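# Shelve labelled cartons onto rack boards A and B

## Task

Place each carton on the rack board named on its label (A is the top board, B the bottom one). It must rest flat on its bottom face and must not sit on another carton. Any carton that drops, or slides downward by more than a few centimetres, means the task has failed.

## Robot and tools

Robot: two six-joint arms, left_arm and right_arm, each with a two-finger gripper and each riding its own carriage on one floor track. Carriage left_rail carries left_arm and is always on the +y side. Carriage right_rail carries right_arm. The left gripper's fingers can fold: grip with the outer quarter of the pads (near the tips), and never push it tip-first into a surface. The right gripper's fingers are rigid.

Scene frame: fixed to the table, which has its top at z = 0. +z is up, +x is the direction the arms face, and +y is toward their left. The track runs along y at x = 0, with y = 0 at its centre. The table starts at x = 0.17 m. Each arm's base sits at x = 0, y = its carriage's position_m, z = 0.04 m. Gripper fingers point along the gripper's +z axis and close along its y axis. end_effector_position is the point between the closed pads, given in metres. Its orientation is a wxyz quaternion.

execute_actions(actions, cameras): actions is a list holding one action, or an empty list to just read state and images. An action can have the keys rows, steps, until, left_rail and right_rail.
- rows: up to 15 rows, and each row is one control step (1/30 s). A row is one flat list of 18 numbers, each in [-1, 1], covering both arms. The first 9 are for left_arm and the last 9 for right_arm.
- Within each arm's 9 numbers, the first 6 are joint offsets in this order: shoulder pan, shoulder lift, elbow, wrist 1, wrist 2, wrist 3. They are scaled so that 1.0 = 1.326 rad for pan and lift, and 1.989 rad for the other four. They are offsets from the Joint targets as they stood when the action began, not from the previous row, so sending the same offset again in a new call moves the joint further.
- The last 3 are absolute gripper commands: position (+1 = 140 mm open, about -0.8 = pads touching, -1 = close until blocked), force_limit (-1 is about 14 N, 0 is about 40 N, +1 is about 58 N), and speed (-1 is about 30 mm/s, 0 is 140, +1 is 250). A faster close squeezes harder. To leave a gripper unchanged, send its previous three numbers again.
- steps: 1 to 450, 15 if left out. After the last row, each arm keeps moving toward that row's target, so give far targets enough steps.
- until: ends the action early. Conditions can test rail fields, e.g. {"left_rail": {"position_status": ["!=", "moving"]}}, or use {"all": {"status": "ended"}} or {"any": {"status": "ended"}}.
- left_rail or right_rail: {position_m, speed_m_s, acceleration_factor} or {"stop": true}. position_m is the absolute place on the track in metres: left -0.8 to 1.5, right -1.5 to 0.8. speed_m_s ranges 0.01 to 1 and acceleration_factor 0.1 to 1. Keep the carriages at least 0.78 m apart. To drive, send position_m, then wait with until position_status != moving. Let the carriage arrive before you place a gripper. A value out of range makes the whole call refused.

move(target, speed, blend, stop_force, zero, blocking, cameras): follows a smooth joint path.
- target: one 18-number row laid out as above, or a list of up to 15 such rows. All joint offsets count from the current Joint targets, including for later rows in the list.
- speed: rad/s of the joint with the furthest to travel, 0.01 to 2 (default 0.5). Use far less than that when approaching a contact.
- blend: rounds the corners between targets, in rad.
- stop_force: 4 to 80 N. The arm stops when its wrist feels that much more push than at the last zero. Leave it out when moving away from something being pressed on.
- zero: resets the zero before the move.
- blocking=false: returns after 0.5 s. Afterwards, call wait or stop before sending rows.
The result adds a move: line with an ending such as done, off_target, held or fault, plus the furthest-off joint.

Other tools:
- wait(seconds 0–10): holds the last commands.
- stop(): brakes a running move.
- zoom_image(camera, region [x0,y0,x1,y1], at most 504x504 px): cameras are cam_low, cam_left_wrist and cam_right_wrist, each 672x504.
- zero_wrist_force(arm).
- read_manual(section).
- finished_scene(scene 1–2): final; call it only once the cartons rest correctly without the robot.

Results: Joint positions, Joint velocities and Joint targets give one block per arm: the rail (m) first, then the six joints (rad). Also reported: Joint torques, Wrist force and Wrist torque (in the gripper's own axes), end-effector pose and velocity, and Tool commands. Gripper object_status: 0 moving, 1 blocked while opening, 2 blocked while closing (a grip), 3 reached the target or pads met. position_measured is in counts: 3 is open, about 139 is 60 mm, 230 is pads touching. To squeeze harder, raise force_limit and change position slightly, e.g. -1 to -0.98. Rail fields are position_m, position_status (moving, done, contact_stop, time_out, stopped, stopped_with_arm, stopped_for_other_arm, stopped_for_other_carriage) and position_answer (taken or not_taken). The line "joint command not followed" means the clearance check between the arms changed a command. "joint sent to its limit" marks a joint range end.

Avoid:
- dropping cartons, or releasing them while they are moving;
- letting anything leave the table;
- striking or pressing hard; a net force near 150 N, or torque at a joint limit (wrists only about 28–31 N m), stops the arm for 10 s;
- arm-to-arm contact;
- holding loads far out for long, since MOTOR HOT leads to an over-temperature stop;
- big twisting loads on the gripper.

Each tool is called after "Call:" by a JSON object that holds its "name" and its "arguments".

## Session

Call:
{"name": "execute_actions", "arguments": {"actions": []}}

Call:
{"name": "zoom_image", "arguments": {"camera": "cam_low", "region": [300, 0, 672, 260]}}

Scene clock: 0.00 s.
left_arm: end_effector_position=(+0.3563, +0.7786, +0.5790) position_measured=3 object_status=3 end_effector_quat_wxyz=(+0.000, +0.000, +1.000, +0.000) | right_arm: end_effector_position=(+0.3563, -0.6214, +0.5790) position_measured=3 object_status=3 end_effector_quat_wxyz=(+0.000, +0.000, +1.000, +0.000)
Joint positions: left_arm=[0.7 -0.281 -2.157 1.821 -1.235 -1.571 -0.28] | right_arm=[-0.7 -0.28 -2.157 1.821 -1.235 -1.571 -0.28]
Joint velocities: within noise
Joint torques (N m): no reading
Wrist force (N): no reading
Wrist torque (N m): no reading
Wrist force, peak (N): no reading
Joint targets: left_arm=[0.700 -0.280 -2.157 1.821 -1.235 -1.571 -0.280] | right_arm=[-0.700 -0.281 -2.157 1.821 -1.235 -1.571 -0.280]
Tool commands: left_gripper/position=+1.0 left_gripper/force_limit=+1.0 left_gripper/speed=+1.0 right_gripper/position=+1.0 right_gripper/force_limit=+1.0 right_gripper/speed=+1.0
left_rail: position_m=0.700 position_status=done
right_rail: position_m=-0.700 position_status=done

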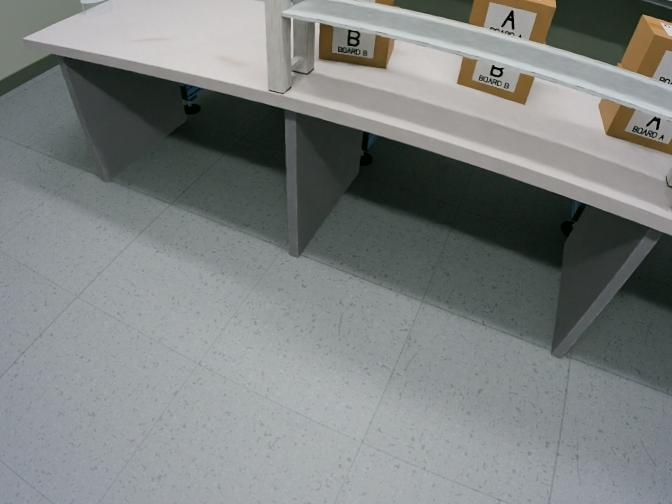

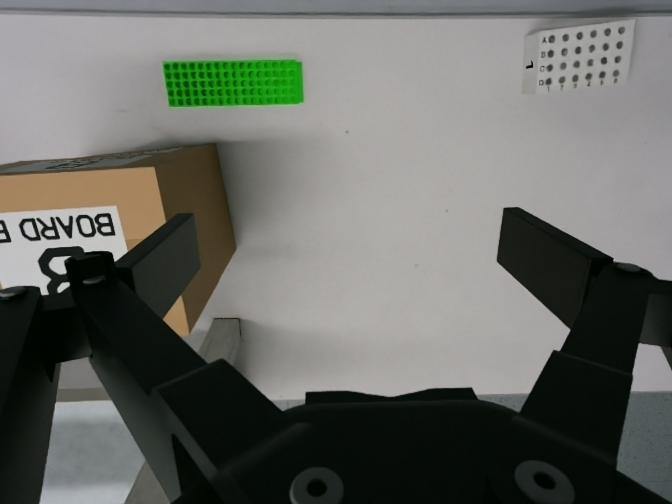

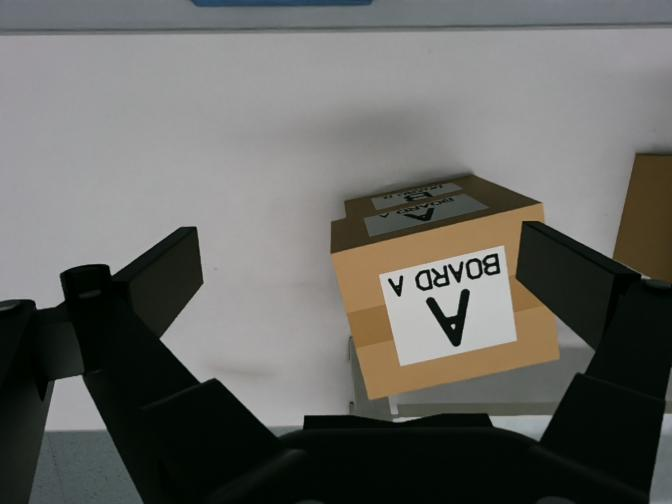

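Scaled by 1.355.

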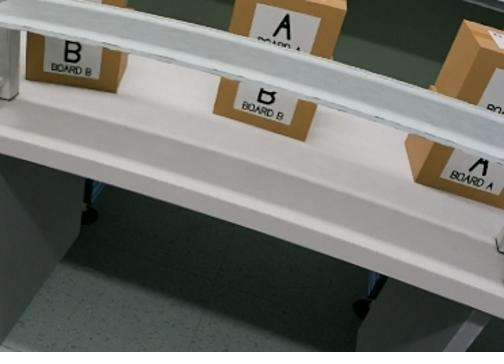

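Call:
{"name": "execute_actions", "arguments": {"actions": [{"left_rail":{"position_m":0.58,"speed_m_s":0.3,"acceleration_factor":0.3},"right_rail":{"position_m":-0.22,"speed_m_s":0.3,"acceleration_factor":0.3},"steps":120,"until":{"all":{"status":"ended"}}}]}}

Call:
{"name": "zoom_image", "arguments": {"camera": "cam_left_wrist", "region": [0, 100, 300, 400]}}

Call:
{"name": "zoom_image", "arguments": {"camera": "cam_right_wrist", "region": [250, 100, 600, 450]}}

Scene clock: 52.37 s.
left_arm: end_effector_position=(+0.3563, +0.6586, +0.5790) position_measured=3 object_status=3 end_effector_quat_wxyz=(+0.000, +0.000, +1.000, +0.000) | right_arm: end_effector_position=(+0.3563, -0.1415, +0.5790) position_measured=3 object_status=3 end_effector_quat_wxyz=(+0.000, +0.000, +1.000, +0.000)
Joint positions: left_arm=[0.58 -0.281 -2.157 1.821 -1.235 -1.571 -0.28] | right_arm=[-0.22 -0.28 -2.157 1.821 -1.235 -1.571 -0.28]
Joint velocities: within noise
Joint torques (N m): left_arm=[-0.95 5.62 -47.78 -2.93 0.22 -0.04] | right_arm=[-1.16 5.95 -39.94 -3.61 0.19 0.08]
Wrist force (N): left_arm=[0.0 -0.5 0.0] | right_arm=[0.1 -0.1 0.0]
Wrist torque (N m): left_arm=[-0.11 0.01 0.00] | right_arm=[-0.02 -0.02 0.00]
Wrist force, peak (N): left_arm=[0.1 -0.9 0.0] | right_arm=[0.2 -1.0 0.0]
Joint targets: left_arm=[0.580 -0.280 -2.157 1.821 -1.235 -1.571 -0.280] | right_arm=[-0.220 -0.281 -2.157 1.821 -1.235 -1.571 -0.280]
Tool commands: left_gripper/position=+1.0 left_gripper/force_limit=+1.0 left_gripper/speed=+1.0 right_gripper/position=+1.0 right_gripper/force_limit=+1.0 right_gripper/speed=+1.0
left_rail: position_m=0.580 speed_m_s=0.30 position_status=done
right_rail: position_m=-0.220 speed_m_s=0.30 position_status=done
camera_calibration:
cam_left_wrist: T_world_to_cam=[[0.00210013, 0.999834, 0.0181247, -0.660703], [0.941035, -0.00810765, 0.338212, -0.529643], [0.338303, 0.0163457, -0.940895, 0.596242], [0, 0, 0, 1]] pos_world=[0.29809, 0.646553, 0.752108]
cam_right_wrist: T_world_to_cam=[[0.0223788, 0.999667, 0.0128157, 0.133023], [0.950439, -0.0252494, 0.309883, -0.519899], [0.310104, 0.00524576, -0.950688, 0.61677], [0, 0, 0, 1]] pos_world=[0.299893, -0.149341, 0.745759]

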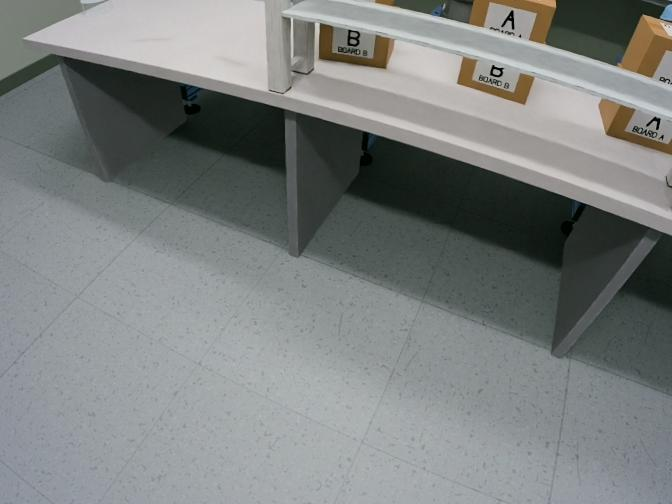

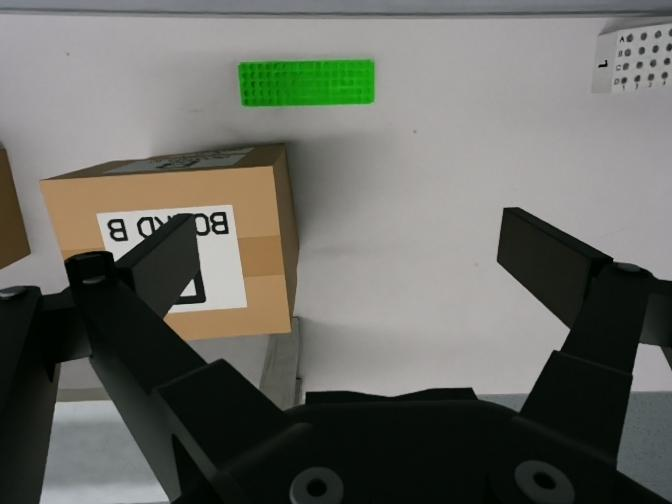

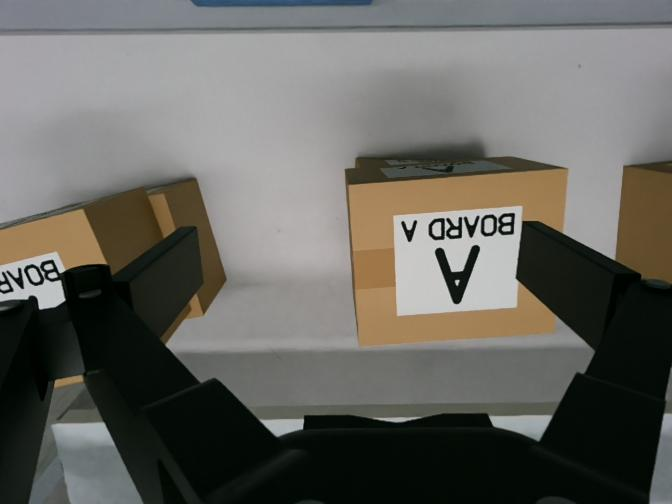

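Scaled by 1.680.

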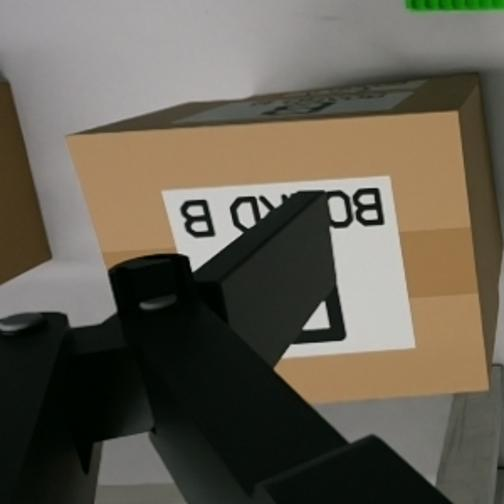

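Scaled by 1.440.

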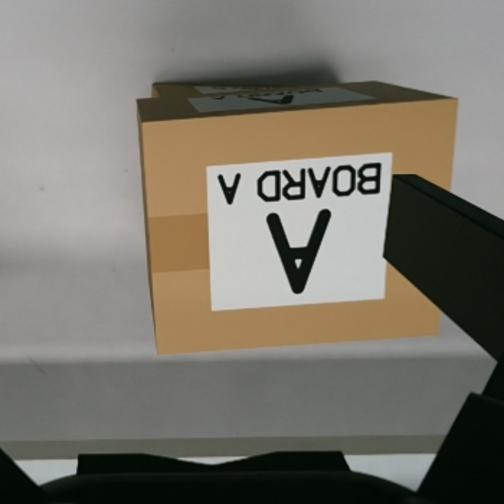

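Call:
{"name": "execute_actions", "arguments": {"actions": [{"left_rail":{"position_m":0.755,"speed_m_s":0.3},"right_rail":{"position_m":-0.79,"speed_m_s":0.3},"steps":120,"until":{"all":{"status":"ended"}}}], "cameras": []}}

Call:
{"name": "move", "arguments": {"target": [-0.92948,0.27876,0.07257,-0.50922,0.48524,0.43516,-1,0,0,0.8788,0.33723,0.07755,-0.78142,-0.26602,-0.47576,0.1,1,0], "speed": 0.5}}

Scene clock: 102.20 s.
left_arm: end_effector_position=(+0.3563, +0.8336, +0.5790) position_measured=3 object_status=3 end_effector_quat_wxyz=(+0.000, +0.000, +1.000, +0.000) | right_arm: end_effector_position=(+0.3563, -0.7114, +0.5790) position_measured=3 object_status=3 end_effector_quat_wxyz=(+0.000, +0.000, +1.000, +0.000)
Joint positions: left_arm=[0.755 -0.281 -2.157 1.821 -1.235 -1.571 -0.28] | right_arm=[-0.79 -0.28 -2.157 1.821 -1.235 -1.571 -0.28]
Joint velocities: within noise
Joint torques (N m): left_arm=[0.95 8.27 -45.46 -1.91 -0.03 -0.68] | right_arm=[-0.18 8.26 -37.05 -2.48 0.48 0.21]
Wrist force (N): left_arm=[-0.2 -0.2 0.1] | right_arm=[-0.2 0.1 0.1]
Wrist torque (N m): left_arm=[-0.04 0.06 -0.01] | right_arm=[0.02 0.05 0.00]
Wrist force, peak (N): left_arm=[-0.1 -1.3 0.3] | right_arm=[0.0 1.2 -0.2]
Joint targets: left_arm=[0.755 -0.280 -2.157 1.821 -1.235 -1.571 -0.280] | right_arm=[-0.790 -0.281 -2.157 1.821 -1.235 -1.571 -0.280]
Tool commands: left_gripper/position=+1.0 left_gripper/force_limit=+1.0 left_gripper/speed=+1.0 right_gripper/position=+1.0 right_gripper/force_limit=+1.0 right_gripper/speed=+1.0
left_rail: position_m=0.755 speed_m_s=0.30 position_status=done
right_rail: position_m=-0.790 speed_m_s=0.30 position_status=done
No camera images: "cameras" was empty.

Scene clock: 105.93 s.
left_arm: end_effector_position=(+0.4899, +0.1535, +0.6049) position_measured=233 object_status=3 end_effector_quat_wxyz=(+0.397, +0.687, +0.527, +0.304) | right_arm: end_effector_position=(+0.4899, -0.1885, +0.6049) position_measured=117 object_status=3 end_effector_quat_wxyz=(-0.397, +0.687, -0.527, +0.304)
Joint positions: left_arm=[0.755 -1.513 -1.787 1.965 -2.248 -0.606 0.585] | right_arm=[-0.79 0.884 -1.71 1.975 -2.789 -2.1 -1.227]
Joint velocities: within noise
Joint torques (N m): left_arm=[-15.86 -12.82 -43.59 -8.55 5.93 2.63] | right_arm=[11.9 -23.69 -36.51 -9.65 -4.5 -2.7]
Wrist force (N): left_arm=[0.0 -0.7 -0.1] | right_arm=[0.0 1.2 0.3]
Wrist torque (N m): left_arm=[-0.03 0.07 -0.27] | right_arm=[-0.22 -0.10 -0.30]
Wrist force, peak (N): left_arm=[-2.7 -1.4 -1.5] | right_arm=[-2.0 1.7 -0.6]
Joint targets: left_arm=[0.755 -1.513 -1.787 1.965 -2.248 -0.606 0.585] | right_arm=[-0.790 0.885 -1.710 1.975 -2.789 -2.100 -1.227]
left_rail: position_m=0.755 speed_m_s=0.30 position_status=done
right_rail: position_m=-0.790 speed_m_s=0.30 position_status=done
move: done
camera_calibration:
cam_left_wrist: T_world_to_cam=[[0.467407, -0.126907, 0.874886, -0.729757], [-0.530139, -0.832191, 0.162513, 0.285339], [0.707448, -0.539771, -0.45625, 0.195078], [0, 0, 0, 1]] pos_world=[0.354356, 0.250144, 0.681087]
cam_right_wrist: T_world_to_cam=[[-0.499536, -0.111155, -0.859132, 0.750421], [-0.493347, 0.851704, 0.176659, 0.297109], [0.71209, 0.512098, -0.480295, 0.214303], [0, 0, 0, 1]] pos_world=[0.368837, -0.27938, 0.695152]

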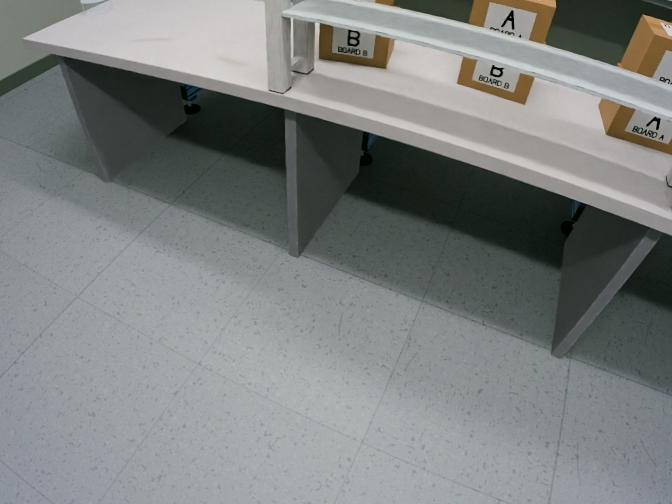

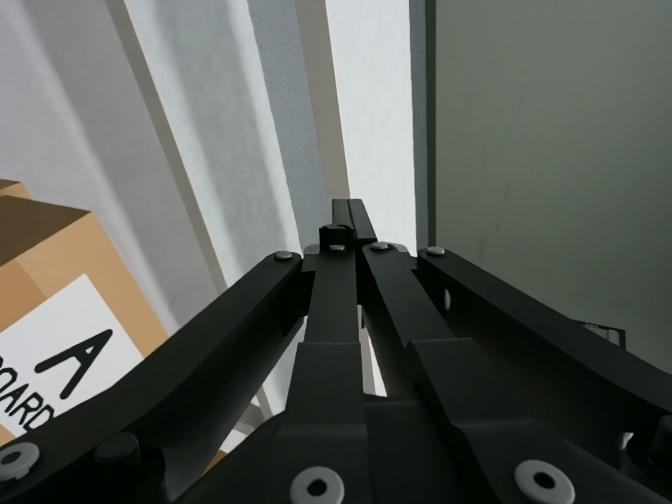

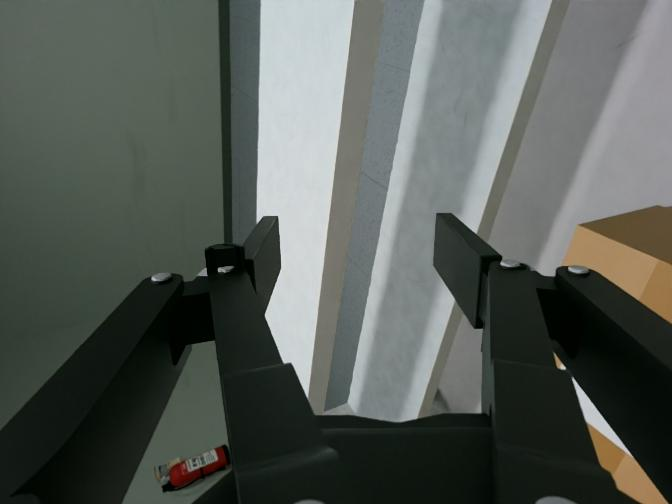

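Call:
{"name": "move", "arguments": {"target": [[-0.09781,0.15358,0.19831,-0.20905,0.02602,-0.10938,-1,0,0,0.07875,0.21589,0.18019,-0.30397,-0.04221,0.03714,0.1,1,0],[-0.09781,0.23444,0.22109,-0.28574,0.02602,-0.10938,-1,0,0,0.07875,0.3022,0.1953,-0.37661,-0.04221,0.03714,0.1,1,0]], "speed": 0.4, "blend": 0.01}}

Call:
{"name": "zero_wrist_force", "arguments": {"arm": "left_arm"}}

Call:
{"name": "zero_wrist_force", "arguments": {"arm": "right_arm"}}

Call:
{"name": "execute_actions", "arguments": {"actions": [{"left_rail":{"position_m":0.722,"speed_m_s":0.03,"acceleration_factor":0.1},"right_rail":{"position_m":-0.758,"speed_m_s":0.03,"acceleration_factor":0.1},"steps":120,"until":{"all":{"status":"ended"}}}]}}

Scene clock: 122.43 s.
left_arm: end_effector_position=(+0.4218, +0.1534, +0.2401) position_measured=233 object_status=3 end_effector_quat_wxyz=(+0.397, +0.687, +0.527, +0.304) | right_arm: end_effector_position=(+0.4218, -0.1884, +0.2400) position_measured=117 object_status=3 end_effector_quat_wxyz=(-0.397, +0.687, -0.527, +0.304)
Joint positions: left_arm=[0.755 -1.642 -1.477 2.405 -2.816 -0.554 0.367] | right_arm=[-0.79 0.989 -1.309 2.363 -3.538 -2.184 -1.153]
Joint velocities: within noise
Joint torques (N m): left_arm=[-15 -22.54 -24.07 -9.16 5.65 -2.35] | right_arm=[11.51 -39.34 -16.64 -10.31 -4.46 2.83]
Wrist force (N): left_arm=[-0.3 -0.5 0.0] | right_arm=[-0.5 0.7 1.0]
Wrist torque (N m): left_arm=[-0.03 0.12 -0.26] | right_arm=[-0.31 0.00 -0.24]
Wrist force, peak (N): left_arm=[0.0 -2.0 0.9] | right_arm=[-0.5 2.2 1.4]
Joint targets: left_arm=[0.755 -1.642 -1.476 2.405 -2.816 -0.554 0.367] | right_arm=[-0.790 0.989 -1.309 2.364 -3.538 -2.184 -1.153]
left_rail: position_m=0.755 speed_m_s=0.30 position_status=done
right_rail: position_m=-0.790 speed_m_s=0.30 position_status=done
move: done
camera_calibration:
cam_left_wrist: T_world_to_cam=[[0.467236, -0.127006, 0.874963, -0.378707], [-0.530286, -0.832122, 0.162389, 0.308454], [0.707451, -0.539854, -0.456147, 0.0767141], [0, 0, 0, 1]] pos_world=[0.286242, 0.249988, 0.316258]
cam_right_wrist: T_world_to_cam=[[-0.499423, -0.11135, -0.859173, 0.402881], [-0.493506, 0.851647, 0.176493, 0.328004], [0.712059, 0.512152, -0.480284, 0.0875063], [0, 0, 0, 1]] pos_world=[0.30077, -0.279299, 0.330282]

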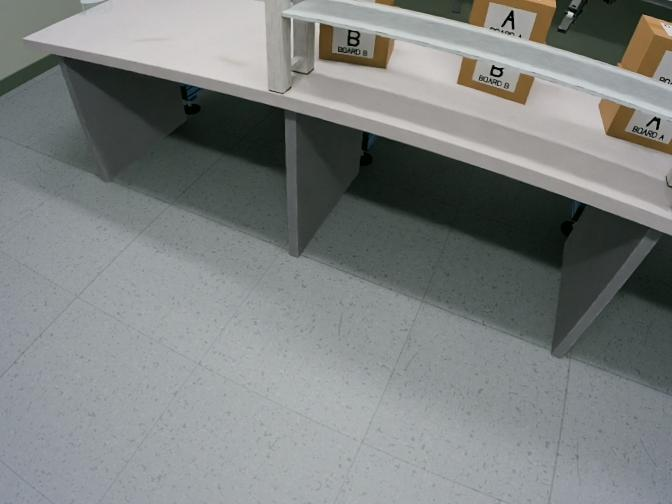

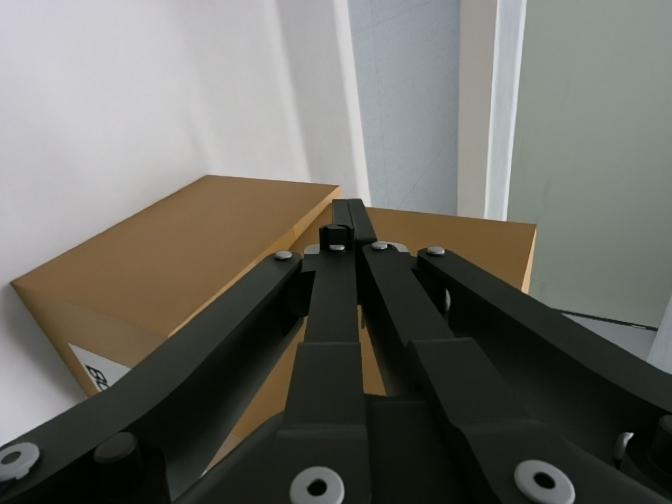

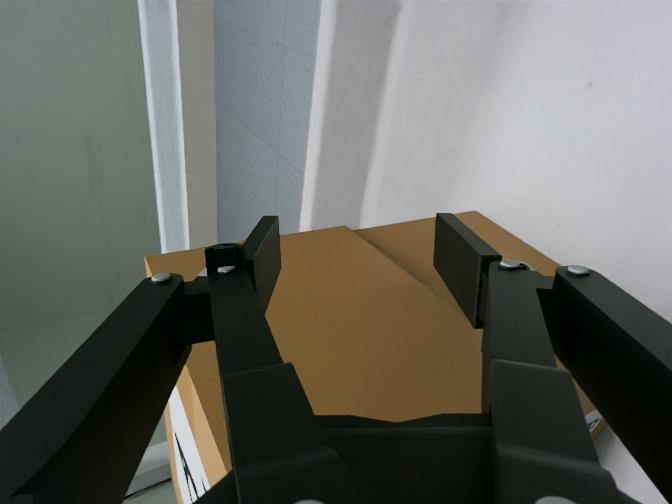

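Wrist force sensor zeroed.

Wrist force sensor zeroed.

Scene clock: 124.20 s.
left_arm: end_effector_position=(+0.4218, +0.1205, +0.2400) position_measured=233 object_status=3 end_effector_quat_wxyz=(+0.397, +0.687, +0.527, +0.304) | right_arm: end_effector_position=(+0.4218, -0.1564, +0.2399) position_measured=117 object_status=3 end_effector_quat_wxyz=(-0.397, +0.687, -0.527, +0.304)
Joint positions: left_arm=[0.722 -1.642 -1.476 2.405 -2.816 -0.554 0.367] | right_arm=[-0.758 0.989 -1.309 2.364 -3.538 -2.184 -1.153]
Joint velocities: within noise
Joint torques (N m): left_arm=[-13.64 -25.13 -27.34 -7.69 4.54 -2.43] | right_arm=[8.78 -37.79 -23.92 -8.63 -3.8 2.79]
Wrist force (N, zeroed by zero_wrist_force): left_arm=[0.1 0.0 0.2] | right_arm=[0.3 -0.2 -0.3]
Wrist torque (N m, zeroed by zero_wrist_force): left_arm=[0.00 -0.01 0.00] | right_arm=[-0.04 -0.07 0.00]
Wrist force, peak (N, zeroed by zero_wrist_force): left_arm=[0.7 0.0 0.1] | right_arm=[0.5 -0.1 -0.5]
Joint targets: left_arm=[0.722 -1.642 -1.476 2.405 -2.816 -0.554 0.367] | right_arm=[-0.758 0.989 -1.309 2.364 -3.538 -2.184 -1.153]
Tool commands: left_gripper/position=-1.0 left_gripper/force_limit=+0.0 left_gripper/speed=+0.0 right_gripper/position=+0.1 right_gripper/force_limit=+1.0 right_gripper/speed=+0.0
left_rail: position_m=0.722 speed_m_s=0.03 position_status=done
right_rail: position_m=-0.758 speed_m_s=0.03 position_status=done
camera_calibration:
cam_left_wrist: T_world_to_cam=[[0.467233, -0.127042, 0.874959, -0.382802], [-0.530288, -0.832127, 0.162354, 0.281104], [0.707452, -0.539838, -0.456166, 0.0589185], [0, 0, 0, 1]] pos_world=[0.286242, 0.217089, 0.316174]
cam_right_wrist: T_world_to_cam=[[-0.499443, -0.11138, -0.859157, 0.406357], [-0.493502, 0.851653, 0.176474, 0.300784], [0.712048, 0.512134, -0.480319, 0.0710987], [0, 0, 0, 1]] pos_world=[0.300764, -0.247315, 0.330194]

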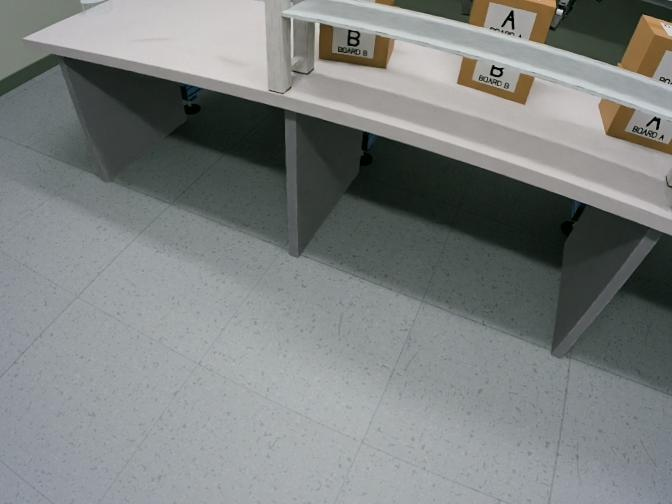

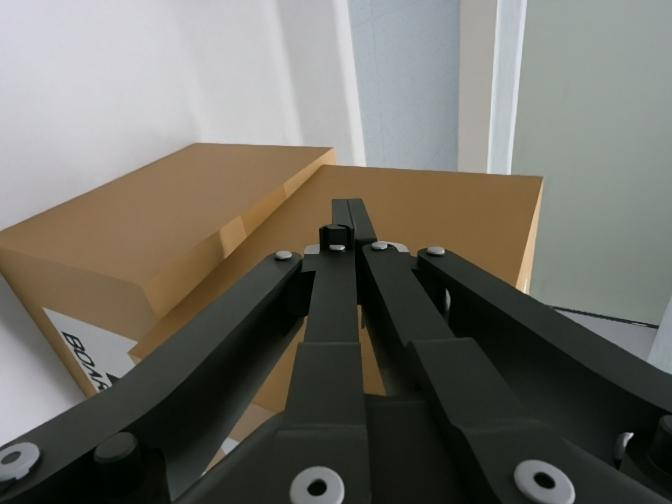

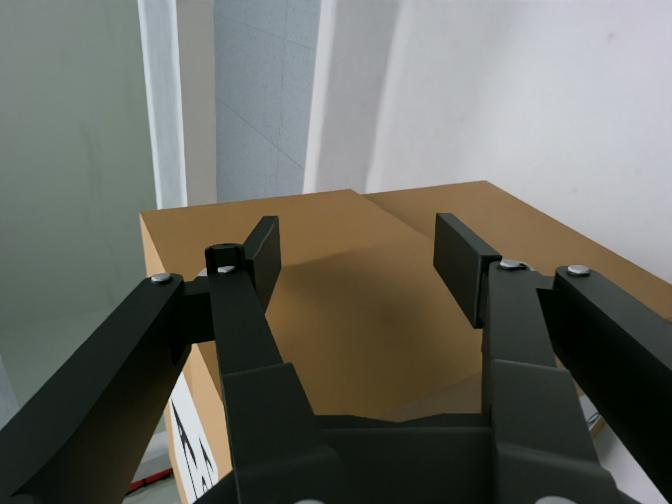

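Call:
{"name": "execute_actions", "arguments": {"actions": [{"left_rail":{"position_m":0.718,"speed_m_s":0.02},"right_rail":{"position_m":-0.754,"speed_m_s":0.02},"steps":120,"until":{"all":{"status":"ended"}}}], "cameras": ["cam_left_wrist"]}}

Scene clock: 131.97 s.
left_arm: end_effector_position=(+0.4218, +0.1165, +0.2400) position_measured=233 object_status=3 end_effector_quat_wxyz=(+0.397, +0.687, +0.527, +0.304) | right_arm: end_effector_position=(+0.4218, -0.1524, +0.2399) position_measured=117 object_status=3 end_effector_quat_wxyz=(-0.397, +0.687, -0.527, +0.304)
Joint positions: left_arm=[0.718 -1.642 -1.476 2.405 -2.816 -0.554 0.367] | right_arm=[-0.754 0.989 -1.309 2.364 -3.538 -2.184 -1.153]
Joint velocities: within noise
Joint torques (N m): left_arm=[-11.44 -30.1 -34.84 -6.46 2.64 -2.34] | right_arm=[7.02 -45.05 -31.23 -6.79 -1.23 2]
Wrist force (N, zeroed by zero_wrist_force): left_arm=[10.5 -1.4 -3.8] | right_arm=[7.3 4.5 0.5]
Wrist torque (N m, zeroed by zero_wrist_force): left_arm=[0.02 0.30 -0.04] | right_arm=[-0.21 0.16 0.24]
Wrist force, peak (N, zeroed by zero_wrist_force): left_arm=[11.8 -1.5 -4.2] | right_arm=[7.3 5.7 0.9]
Joint targets: left_arm=[0.718 -1.642 -1.476 2.405 -2.816 -0.554 0.367] | right_arm=[-0.754 0.989 -1.309 2.364 -3.538 -2.184 -1.153]
Tool commands: left_gripper/position=-1.0 left_gripper/force_limit=+0.0 left_gripper/speed=+0.0 right_gripper/position=+0.1 right_gripper/force_limit=+1.0 right_gripper/speed=+0.0
left_rail: position_m=0.718 speed_m_s=0.02 position_status=done
right_rail: position_m=-0.754 speed_m_s=0.02 position_status=done
camera_calibration:
cam_left_wrist: T_world_to_cam=[[0.467233, -0.127041, 0.874959, -0.38331], [-0.530288, -0.832127, 0.162355, 0.277778], [0.707452, -0.539838, -0.456166, 0.0567602], [0, 0, 0, 1]] pos_world=[0.286242, 0.213092, 0.316174]
Images, in order (width x height): cam_left_wrist 672x504.

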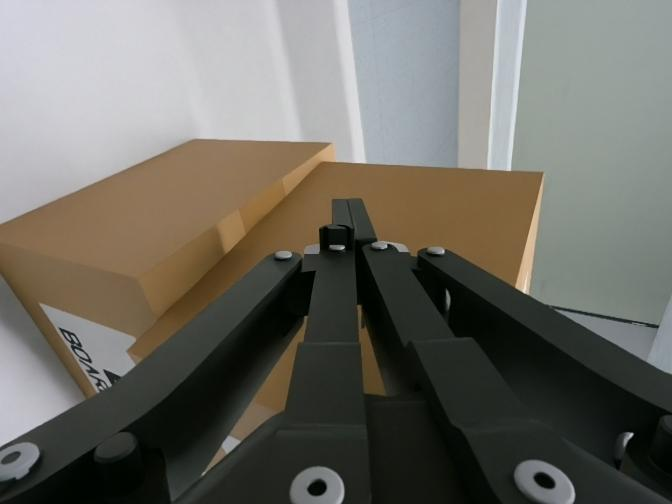

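Call:
{"name": "execute_actions", "arguments": {"actions": [{"left_rail":{"position_m":0.7153,"speed_m_s":0.02},"right_rail":{"position_m":-0.7513,"speed_m_s":0.02},"steps":120,"until":{"all":{"status":"ended"}}}], "cameras": ["cam_left_wrist"]}}

Scene clock: 143.87 s.
left_arm: end_effector_position=(+0.4218, +0.1138, +0.2400) position_measured=233 object_status=3 end_effector_quat_wxyz=(+0.397, +0.687, +0.527, +0.304) | right_arm: end_effector_position=(+0.4218, -0.1497, +0.2399) position_measured=117 object_status=3 end_effector_quat_wxyz=(-0.397, +0.687, -0.527, +0.304)
Joint positions: left_arm=[0.715 -1.642 -1.476 2.405 -2.816 -0.554 0.367] | right_arm=[-0.751 0.989 -1.309 2.364 -3.538 -2.184 -1.153]
Joint velocities: within noise
Joint torques (N m): left_arm=[-11.74 -31.04 -41.19 -4.95 0.94 -1.85] | right_arm=[3.48 -59.51 -30.73 -4.87 3.18 -0.42]
Wrist force (N, zeroed by zero_wrist_force): left_arm=[28.2 -3.7 -11.8] | right_arm=[24.6 7.3 -0.7]
Wrist torque (N m, zeroed by zero_wrist_force): left_arm=[0.09 0.95 -0.11] | right_arm=[-0.14 0.58 0.91]
Wrist force, peak (N, zeroed by zero_wrist_force): left_arm=[28.5 -3.7 -11.9] | right_arm=[24.9 7.4 -0.9]
Joint targets: left_arm=[0.715 -1.642 -1.476 2.405 -2.816 -0.554 0.367] | right_arm=[-0.751 0.989 -1.309 2.364 -3.538 -2.184 -1.153]
Tool commands: left_gripper/position=-1.0 left_gripper/force_limit=+0.0 left_gripper/speed=+0.0 right_gripper/position=+0.1 right_gripper/force_limit=+1.0 right_gripper/speed=+0.0
left_rail: position_m=0.715 speed_m_s=0.02 position_status=done
right_rail: position_m=-0.751 speed_m_s=0.02 position_status=done
camera_calibration:
cam_left_wrist: T_world_to_cam=[[0.467233, -0.127047, 0.874959, -0.383646], [-0.530288, -0.832129, 0.162348, 0.27555], [0.707452, -0.539834, -0.456169, 0.0553121], [0, 0, 0, 1]] pos_world=[0.286242, 0.210412, 0.316171]
Images, in order (width x height): cam_left_wrist 672x504.

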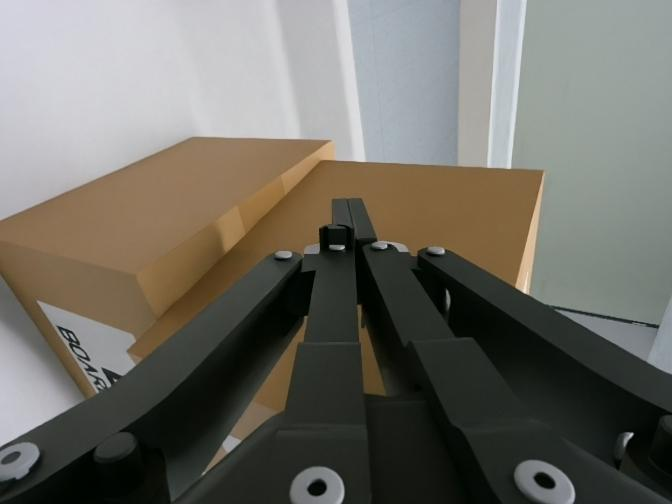

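Call:
{"name": "execute_actions", "arguments": {"actions": [{"left_rail":{"position_m":0.7127,"speed_m_s":0.02},"right_rail":{"position_m":-0.7487,"speed_m_s":0.02},"steps":120,"until":{"all":{"status":"ended"}}}], "cameras": ["cam_left_wrist"]}}

Scene clock: 147.77 s.
left_arm: end_effector_position=(+0.4218, +0.1113, +0.2400) position_measured=233 object_status=3 end_effector_quat_wxyz=(+0.397, +0.687, +0.527, +0.304) | right_arm: end_effector_position=(+0.4218, -0.1473, +0.2399) position_measured=117 object_status=3 end_effector_quat_wxyz=(-0.396, +0.687, -0.527, +0.304)
Joint positions: left_arm=[0.713 -1.642 -1.476 2.405 -2.816 -0.554 0.367] | right_arm=[-0.749 0.989 -1.309 2.364 -3.538 -2.184 -1.153]
Joint velocities: within noise
Joint torques (N m): left_arm=[-11.43 -35.25 -74.79 -9.99 -1.57 -0.99] | right_arm=[25.52 -59.45 -48.09 -3.25 14.06 -0.91]
Wrist force (N, zeroed by zero_wrist_force): left_arm=[62.2 -15.8 -21.5] | right_arm=[64.1 4.3 -10.1]
Wrist torque (N m, zeroed by zero_wrist_force): left_arm=[0.26 2.05 -0.10] | right_arm=[0.24 1.17 2.56]
Wrist force, peak (N, zeroed by zero_wrist_force): left_arm=[62.2 -15.8 -21.5] | right_arm=[64.1 4.3 -10.1]
Joint targets: left_arm=[0.713 -1.642 -1.476 2.405 -2.816 -0.554 0.367] | right_arm=[-0.749 0.989 -1.309 2.364 -3.538 -2.184 -1.153]
Tool commands: left_gripper/position=-1.0 left_gripper/force_limit=+0.0 left_gripper/speed=+0.0 right_gripper/position=+0.1 right_gripper/force_limit=+1.0 right_gripper/speed=+0.0
left_rail: position_m=0.713 speed_m_s=0.02 position_status=done
right_rail: position_m=-0.749 speed_m_s=0.02 position_status=done
camera_calibration:
cam_left_wrist: T_world_to_cam=[[0.467218, -0.127266, 0.874935, -0.383853], [-0.530281, -0.832176, 0.162125, 0.273557], [0.707467, -0.539709, -0.456295, 0.0539272], [0, 0, 0, 1]] pos_world=[0.286254, 0.207901, 0.316103]
Images, in order (width x height): cam_left_wrist 672x504.

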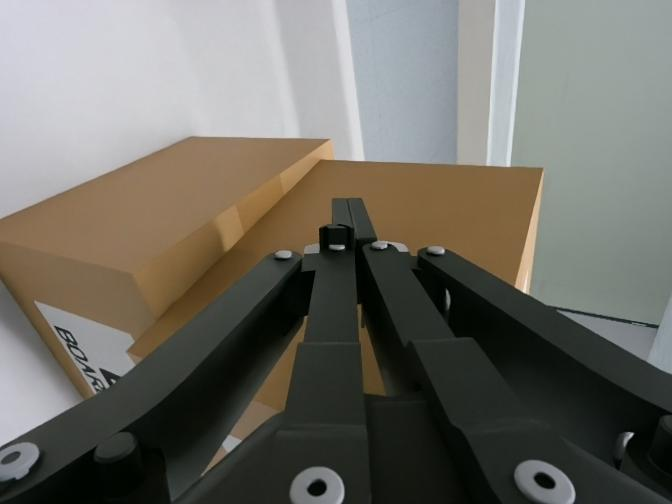

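Call:
{"name": "execute_actions", "arguments": {"actions": [{"left_rail":{"position_m":0.7131,"speed_m_s":0.02},"right_rail":{"position_m":-0.7491,"speed_m_s":0.02},"steps":120,"until":{"all":{"status":"ended"}}}], "cameras": []}}

Call:
{"name": "move", "arguments": {"target": [0,-0.02695,-0.00759,0.02556,0,0,-1,0,0,0,-0.02877,-0.00504,0.02421,0,0,0.1,1,0], "speed": 0.03}}

Scene clock: 153.90 s.
left_arm: end_effector_position=(+0.4218, +0.1115, +0.2401) position_measured=233 object_status=3 end_effector_quat_wxyz=(+0.397, +0.687, +0.527, +0.304) | right_arm: end_effector_position=(+0.4218, -0.1474, +0.2399) position_measured=117 object_status=3 end_effector_quat_wxyz=(-0.397, +0.687, -0.527, +0.304)
Joint positions: left_arm=[0.713 -1.642 -1.476 2.405 -2.816 -0.554 0.367] | right_arm=[-0.749 0.989 -1.309 2.364 -3.538 -2.184 -1.153]
Joint velocities: within noise
Joint torques (N m): left_arm=[-28.5 -38.69 -84.48 -19.89 -1.83 -0.47] | right_arm=[39.63 -38.89 -54.64 -2.92 26.66 -0.96]
Wrist force (N, zeroed by zero_wrist_force): left_arm=[55.2 -15.4 -16.5] | right_arm=[59.7 3.7 -10.0]
Wrist torque (N m, zeroed by zero_wrist_force): left_arm=[0.31 1.86 -0.06] | right_arm=[0.32 1.08 2.38]
Wrist force, peak (N, zeroed by zero_wrist_force): left_arm=[65.5 -17.2 -22.1] | right_arm=[66.6 5.0 -10.1]
Joint targets: left_arm=[0.713 -1.642 -1.476 2.405 -2.816 -0.554 0.367] | right_arm=[-0.749 0.989 -1.309 2.364 -3.538 -2.184 -1.153]
Tool commands: left_gripper/position=-1.0 left_gripper/force_limit=+0.0 left_gripper/speed=+0.0 right_gripper/position=+0.1 right_gripper/force_limit=+1.0 right_gripper/speed=+0.0
left_rail: position_m=0.713 speed_m_s=0.02 position_status=done
right_rail: position_m=-0.749 speed_m_s=0.02 position_status=done
No camera images: "cameras" was empty.

Scene clock: 155.93 s.
left_arm: end_effector_position=(+0.4217, +0.1106, +0.2596) position_measured=233 object_status=3 end_effector_quat_wxyz=(+0.397, +0.687, +0.527, +0.304) | right_arm: end_effector_position=(+0.4223, -0.1467, +0.2596) position_measured=117 object_status=3 end_effector_quat_wxyz=(-0.397, +0.687, -0.527, +0.304)
Joint positions: left_arm=[0.713 -1.642 -1.512 2.39 -2.765 -0.554 0.367] | right_arm=[-0.749 0.989 -1.347 2.354 -3.49 -2.184 -1.153]
Joint velocities: within noise
Joint torques (N m): left_arm=[-35.68 -73.58 -104.42 -10.11 7.6 -0.19] | right_arm=[25.88 -55.69 -59.27 -1.82 13.77 -0.75]
Wrist force (N, zeroed by zero_wrist_force): left_arm=[67.2 -31.1 -10.0] | right_arm=[72.2 2.6 -12.3]
Wrist torque (N m, zeroed by zero_wrist_force): left_arm=[0.82 2.41 0.06] | right_arm=[0.33 1.26 2.96]
Wrist force, peak (N, zeroed by zero_wrist_force): left_arm=[67.6 -30.4 -9.7] | right_arm=[72.2 2.6 -12.3]
Joint targets: left_arm=[0.713 -1.642 -1.512 2.390 -2.765 -0.554 0.367] | right_arm=[-0.749 0.989 -1.347 2.353 -3.490 -2.184 -1.153]
left_rail: position_m=0.713 speed_m_s=0.02 position_status=done
right_rail: position_m=-0.749 speed_m_s=0.02 position_status=done
move: done
camera_calibration:
cam_left_wrist: T_world_to_cam=[[0.467238, -0.127045, 0.874956, -0.401168], [-0.530279, -0.832134, 0.162348, 0.269685], [0.707455, -0.539826, -0.456175, 0.0625793], [0, 0, 0, 1]] pos_world=[0.286177, 0.20723, 0.335768]
cam_right_wrist: T_world_to_cam=[[-0.499449, -0.111375, -0.859154, 0.424627], [-0.493554, 0.851614, 0.176519, 0.289299], [0.712008, 0.512201, -0.480307, 0.0752834], [0, 0, 0, 1]] pos_world=[0.301262, -0.237638, 0.349913]

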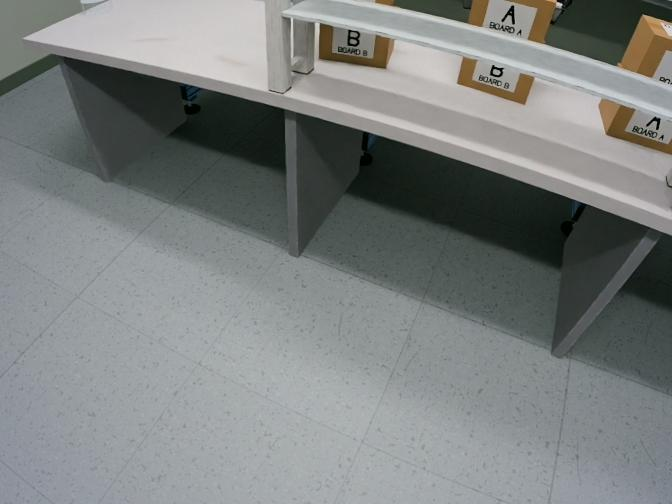

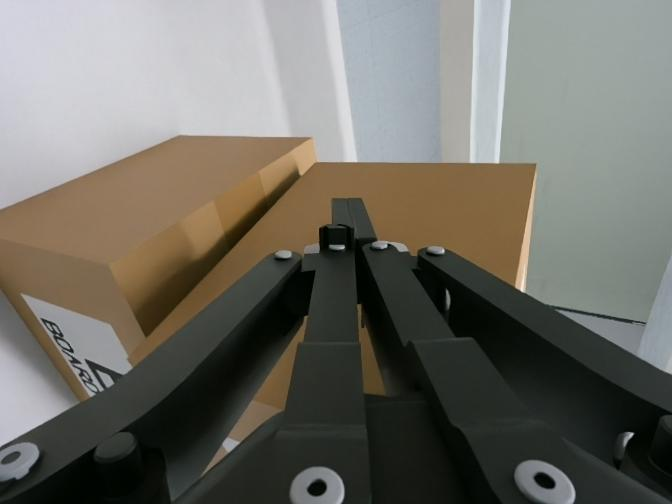

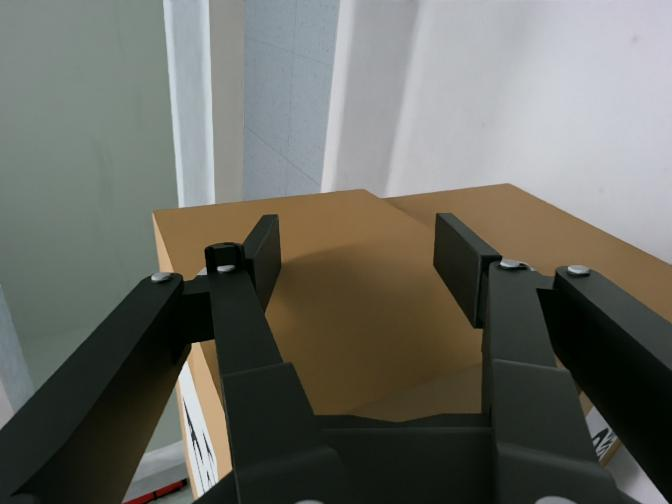

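Call:
{"name": "execute_actions", "arguments": {"actions": [{"left_rail":{"position_m":0.7136,"speed_m_s":0.02},"right_rail":{"position_m":-0.7496,"speed_m_s":0.02},"steps":120,"until":{"all":{"status":"ended"}}}], "cameras": []}}

Call:
{"name": "move", "arguments": {"target": [0,-0.05391,-0.01519,0.05113,0,0,-1,0,0,0,-0.05754,-0.01007,0.04843,0,0,0.1,1,0], "speed": 0.04}}

Scene clock: 162.93 s.
left_arm: end_effector_position=(+0.4217, +0.1110, +0.2597) position_measured=233 object_status=3 end_effector_quat_wxyz=(+0.397, +0.687, +0.527, +0.304) | right_arm: end_effector_position=(+0.4223, -0.1472, +0.2597) position_measured=117 object_status=3 end_effector_quat_wxyz=(-0.397, +0.687, -0.527, +0.304)
Joint positions: left_arm=[0.714 -1.642 -1.512 2.39 -2.765 -0.554 0.367] | right_arm=[-0.75 0.989 -1.347 2.353 -3.49 -2.184 -1.153]
Joint velocities: within noise
Joint torques (N m): left_arm=[-38.65 -72.78 -96.06 -10.71 7.17 0.38] | right_arm=[21.81 -53.86 -54.05 -2.32 11.21 -0.66]
Wrist force (N, zeroed by zero_wrist_force): left_arm=[57.6 -27.8 -7.9] | right_arm=[62.3 3.6 -9.7]
Wrist torque (N m, zeroed by zero_wrist_force): left_arm=[0.72 2.13 0.06] | right_arm=[0.28 1.13 2.54]
Wrist force, peak (N, zeroed by zero_wrist_force): left_arm=[67.4 -31.3 -9.7] | right_arm=[72.4 2.8 -12.4]
Joint targets: left_arm=[0.714 -1.642 -1.512 2.390 -2.765 -0.554 0.367] | right_arm=[-0.750 0.989 -1.347 2.353 -3.490 -2.184 -1.153]
Tool commands: left_gripper/position=-1.0 left_gripper/force_limit=+0.0 left_gripper/speed=+0.0 right_gripper/position=+0.1 right_gripper/force_limit=+1.0 right_gripper/speed=+0.0
left_rail: position_m=0.714 speed_m_s=0.02 position_status=done
right_rail: position_m=-0.750 speed_m_s=0.02 position_status=done
No camera images: "cameras" was empty.

Scene clock: 165.80 s.
left_arm: end_effector_position=(+0.4218, +0.1121, +0.3000) position_measured=233 object_status=3 end_effector_quat_wxyz=(+0.397, +0.687, +0.527, +0.304) | right_arm: end_effector_position=(+0.4218, -0.1480, +0.2999) position_measured=117 object_status=3 end_effector_quat_wxyz=(-0.397, +0.687, -0.527, +0.304)
Joint positions: left_arm=[0.714 -1.642 -1.583 2.36 -2.664 -0.554 0.367] | right_arm=[-0.75 0.989 -1.423 2.334 -3.394 -2.184 -1.153]
Joint velocities: within noise
Joint torques (N m): left_arm=[-35.22 -66.35 -89.35 -7.13 7.04 1.16] | right_arm=[21.38 -57.88 -55.46 -1.78 11.09 -0.84]
Wrist force (N, zeroed by zero_wrist_force): left_arm=[45.0 -21.7 -5.8] | right_arm=[47.7 3.8 -6.8]
Wrist torque (N m, zeroed by zero_wrist_force): left_arm=[0.62 1.60 0.06] | right_arm=[0.10 0.93 1.89]
Wrist force, peak (N, zeroed by zero_wrist_force): left_arm=[61.2 -27.6 -8.7] | right_arm=[65.1 2.9 -10.7]
Joint targets: left_arm=[0.714 -1.642 -1.584 2.360 -2.663 -0.554 0.367] | right_arm=[-0.750 0.989 -1.423 2.333 -3.393 -2.184 -1.153]
left_rail: position_m=0.714 speed_m_s=0.02 position_status=done
right_rail: position_m=-0.750 speed_m_s=0.02 position_status=done
move: done
camera_calibration:
cam_left_wrist: T_world_to_cam=[[0.467237, -0.127029, 0.874959, -0.4363], [-0.530297, -0.832117, 0.162375, 0.264395], [0.707442, -0.539856, -0.45616, 0.0817384], [0, 0, 0, 1]] pos_world=[0.286238, 0.208712, 0.376099]
cam_right_wrist: T_world_to_cam=[[-0.499432, -0.111361, -0.859166, 0.45882], [-0.493504, 0.851649, 0.176486, 0.283034], [0.712054, 0.512145, -0.480298, 0.0955673], [0, 0, 0, 1]] pos_world=[0.300779, -0.238896, 0.390152]

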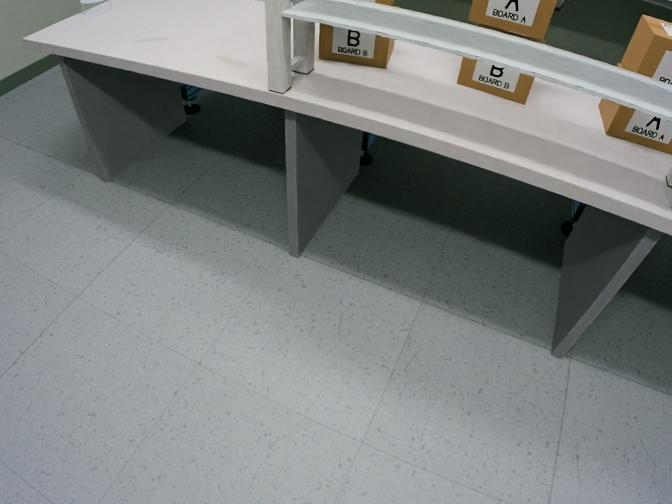

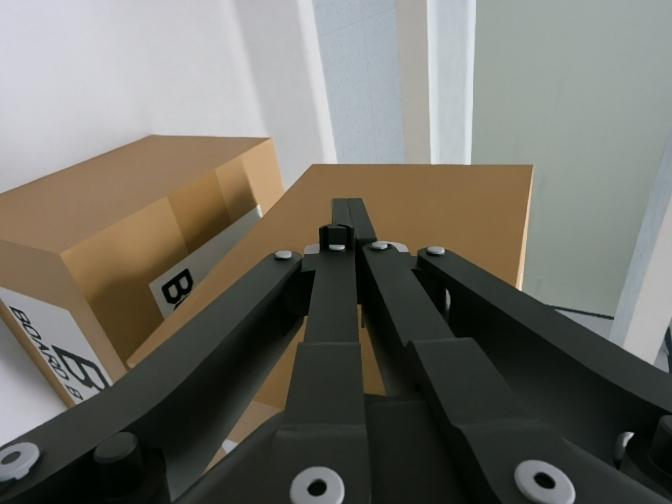

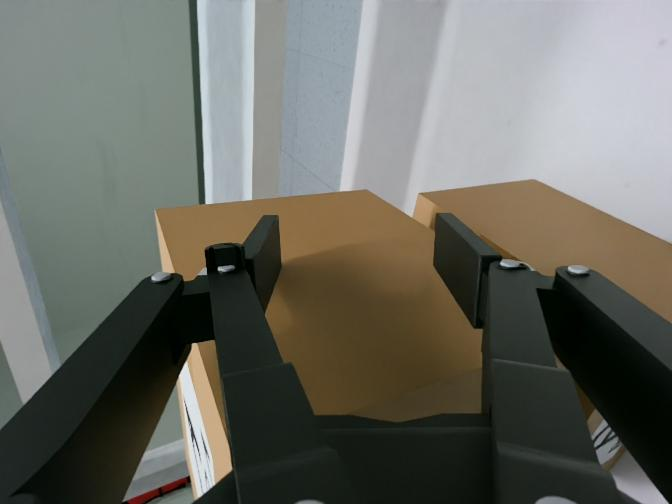

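Call:
{"name": "execute_actions", "arguments": {"actions": [{"left_rail":{"position_m":0.7128,"speed_m_s":0.02,"acceleration_factor":0.1},"right_rail":{"position_m":-0.7488,"speed_m_s":0.02,"acceleration_factor":0.1},"steps":60}], "cameras": ["cam_left_wrist"]}}

Scene clock: 227.20 s.
left_arm: end_effector_position=(+0.4218, +0.1113, +0.3000) position_measured=233 object_status=3 end_effector_quat_wxyz=(+0.397, +0.687, +0.527, +0.304) | right_arm: end_effector_position=(+0.4218, -0.1472, +0.3000) position_measured=117 object_status=3 end_effector_quat_wxyz=(-0.397, +0.687, -0.527, +0.304)
Joint positions: left_arm=[0.713 -1.642 -1.584 2.36 -2.663 -0.554 0.367] | right_arm=[-0.749 0.989 -1.423 2.333 -3.393 -2.184 -1.153]
Joint velocities: within noise
Joint torques (N m): left_arm=[-12.26 -60.07 -82.28 -16.56 7.58 1.36] | right_arm=[23.73 -41.48 -46.29 -3.01 11.21 -0.5]
Wrist force (N, zeroed by zero_wrist_force): left_arm=[58.8 -27.9 -7.7] | right_arm=[63.0 3.6 -10.0]
Wrist torque (N m, zeroed by zero_wrist_force): left_arm=[0.70 2.13 0.06] | right_arm=[0.25 1.18 2.52]
Wrist force, peak (N, zeroed by zero_wrist_force): left_arm=[59.3 -27.9 -8.1] | right_arm=[63.3 3.1 -10.3]
Joint targets: left_arm=[0.713 -1.642 -1.584 2.360 -2.663 -0.554 0.367] | right_arm=[-0.749 0.989 -1.423 2.333 -3.393 -2.184 -1.153]
Tool commands: left_gripper/position=-1.0 left_gripper/force_limit=+0.0 left_gripper/speed=+0.0 right_gripper/position=+0.1 right_gripper/force_limit=+1.0 right_gripper/speed=+0.0
left_rail: position_m=0.713 speed_m_s=0.02 position_status=done
right_rail: position_m=-0.749 speed_m_s=0.02 position_status=done
camera_calibration:
cam_left_wrist: T_world_to_cam=[[0.467235, -0.12707, 0.874954, -0.436463], [-0.530288, -0.832132, 0.162329, 0.263739], [0.70745, -0.539823, -0.456185, 0.0813383], [0, 0, 0, 1]] pos_world=[0.286246, 0.207912, 0.376178]
Images, in order (width x height): cam_left_wrist 672x504.

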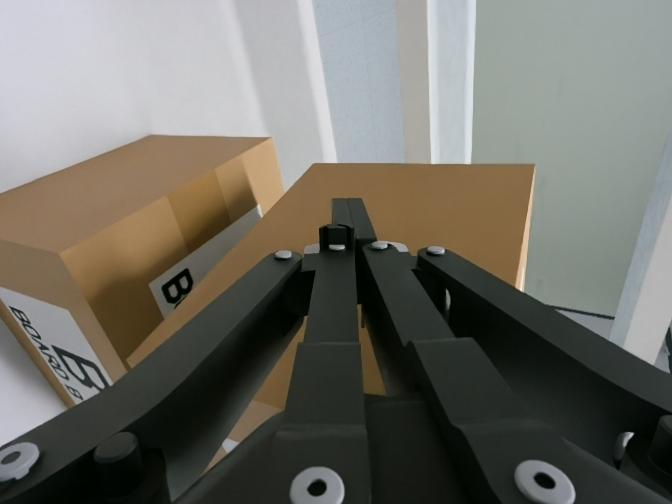

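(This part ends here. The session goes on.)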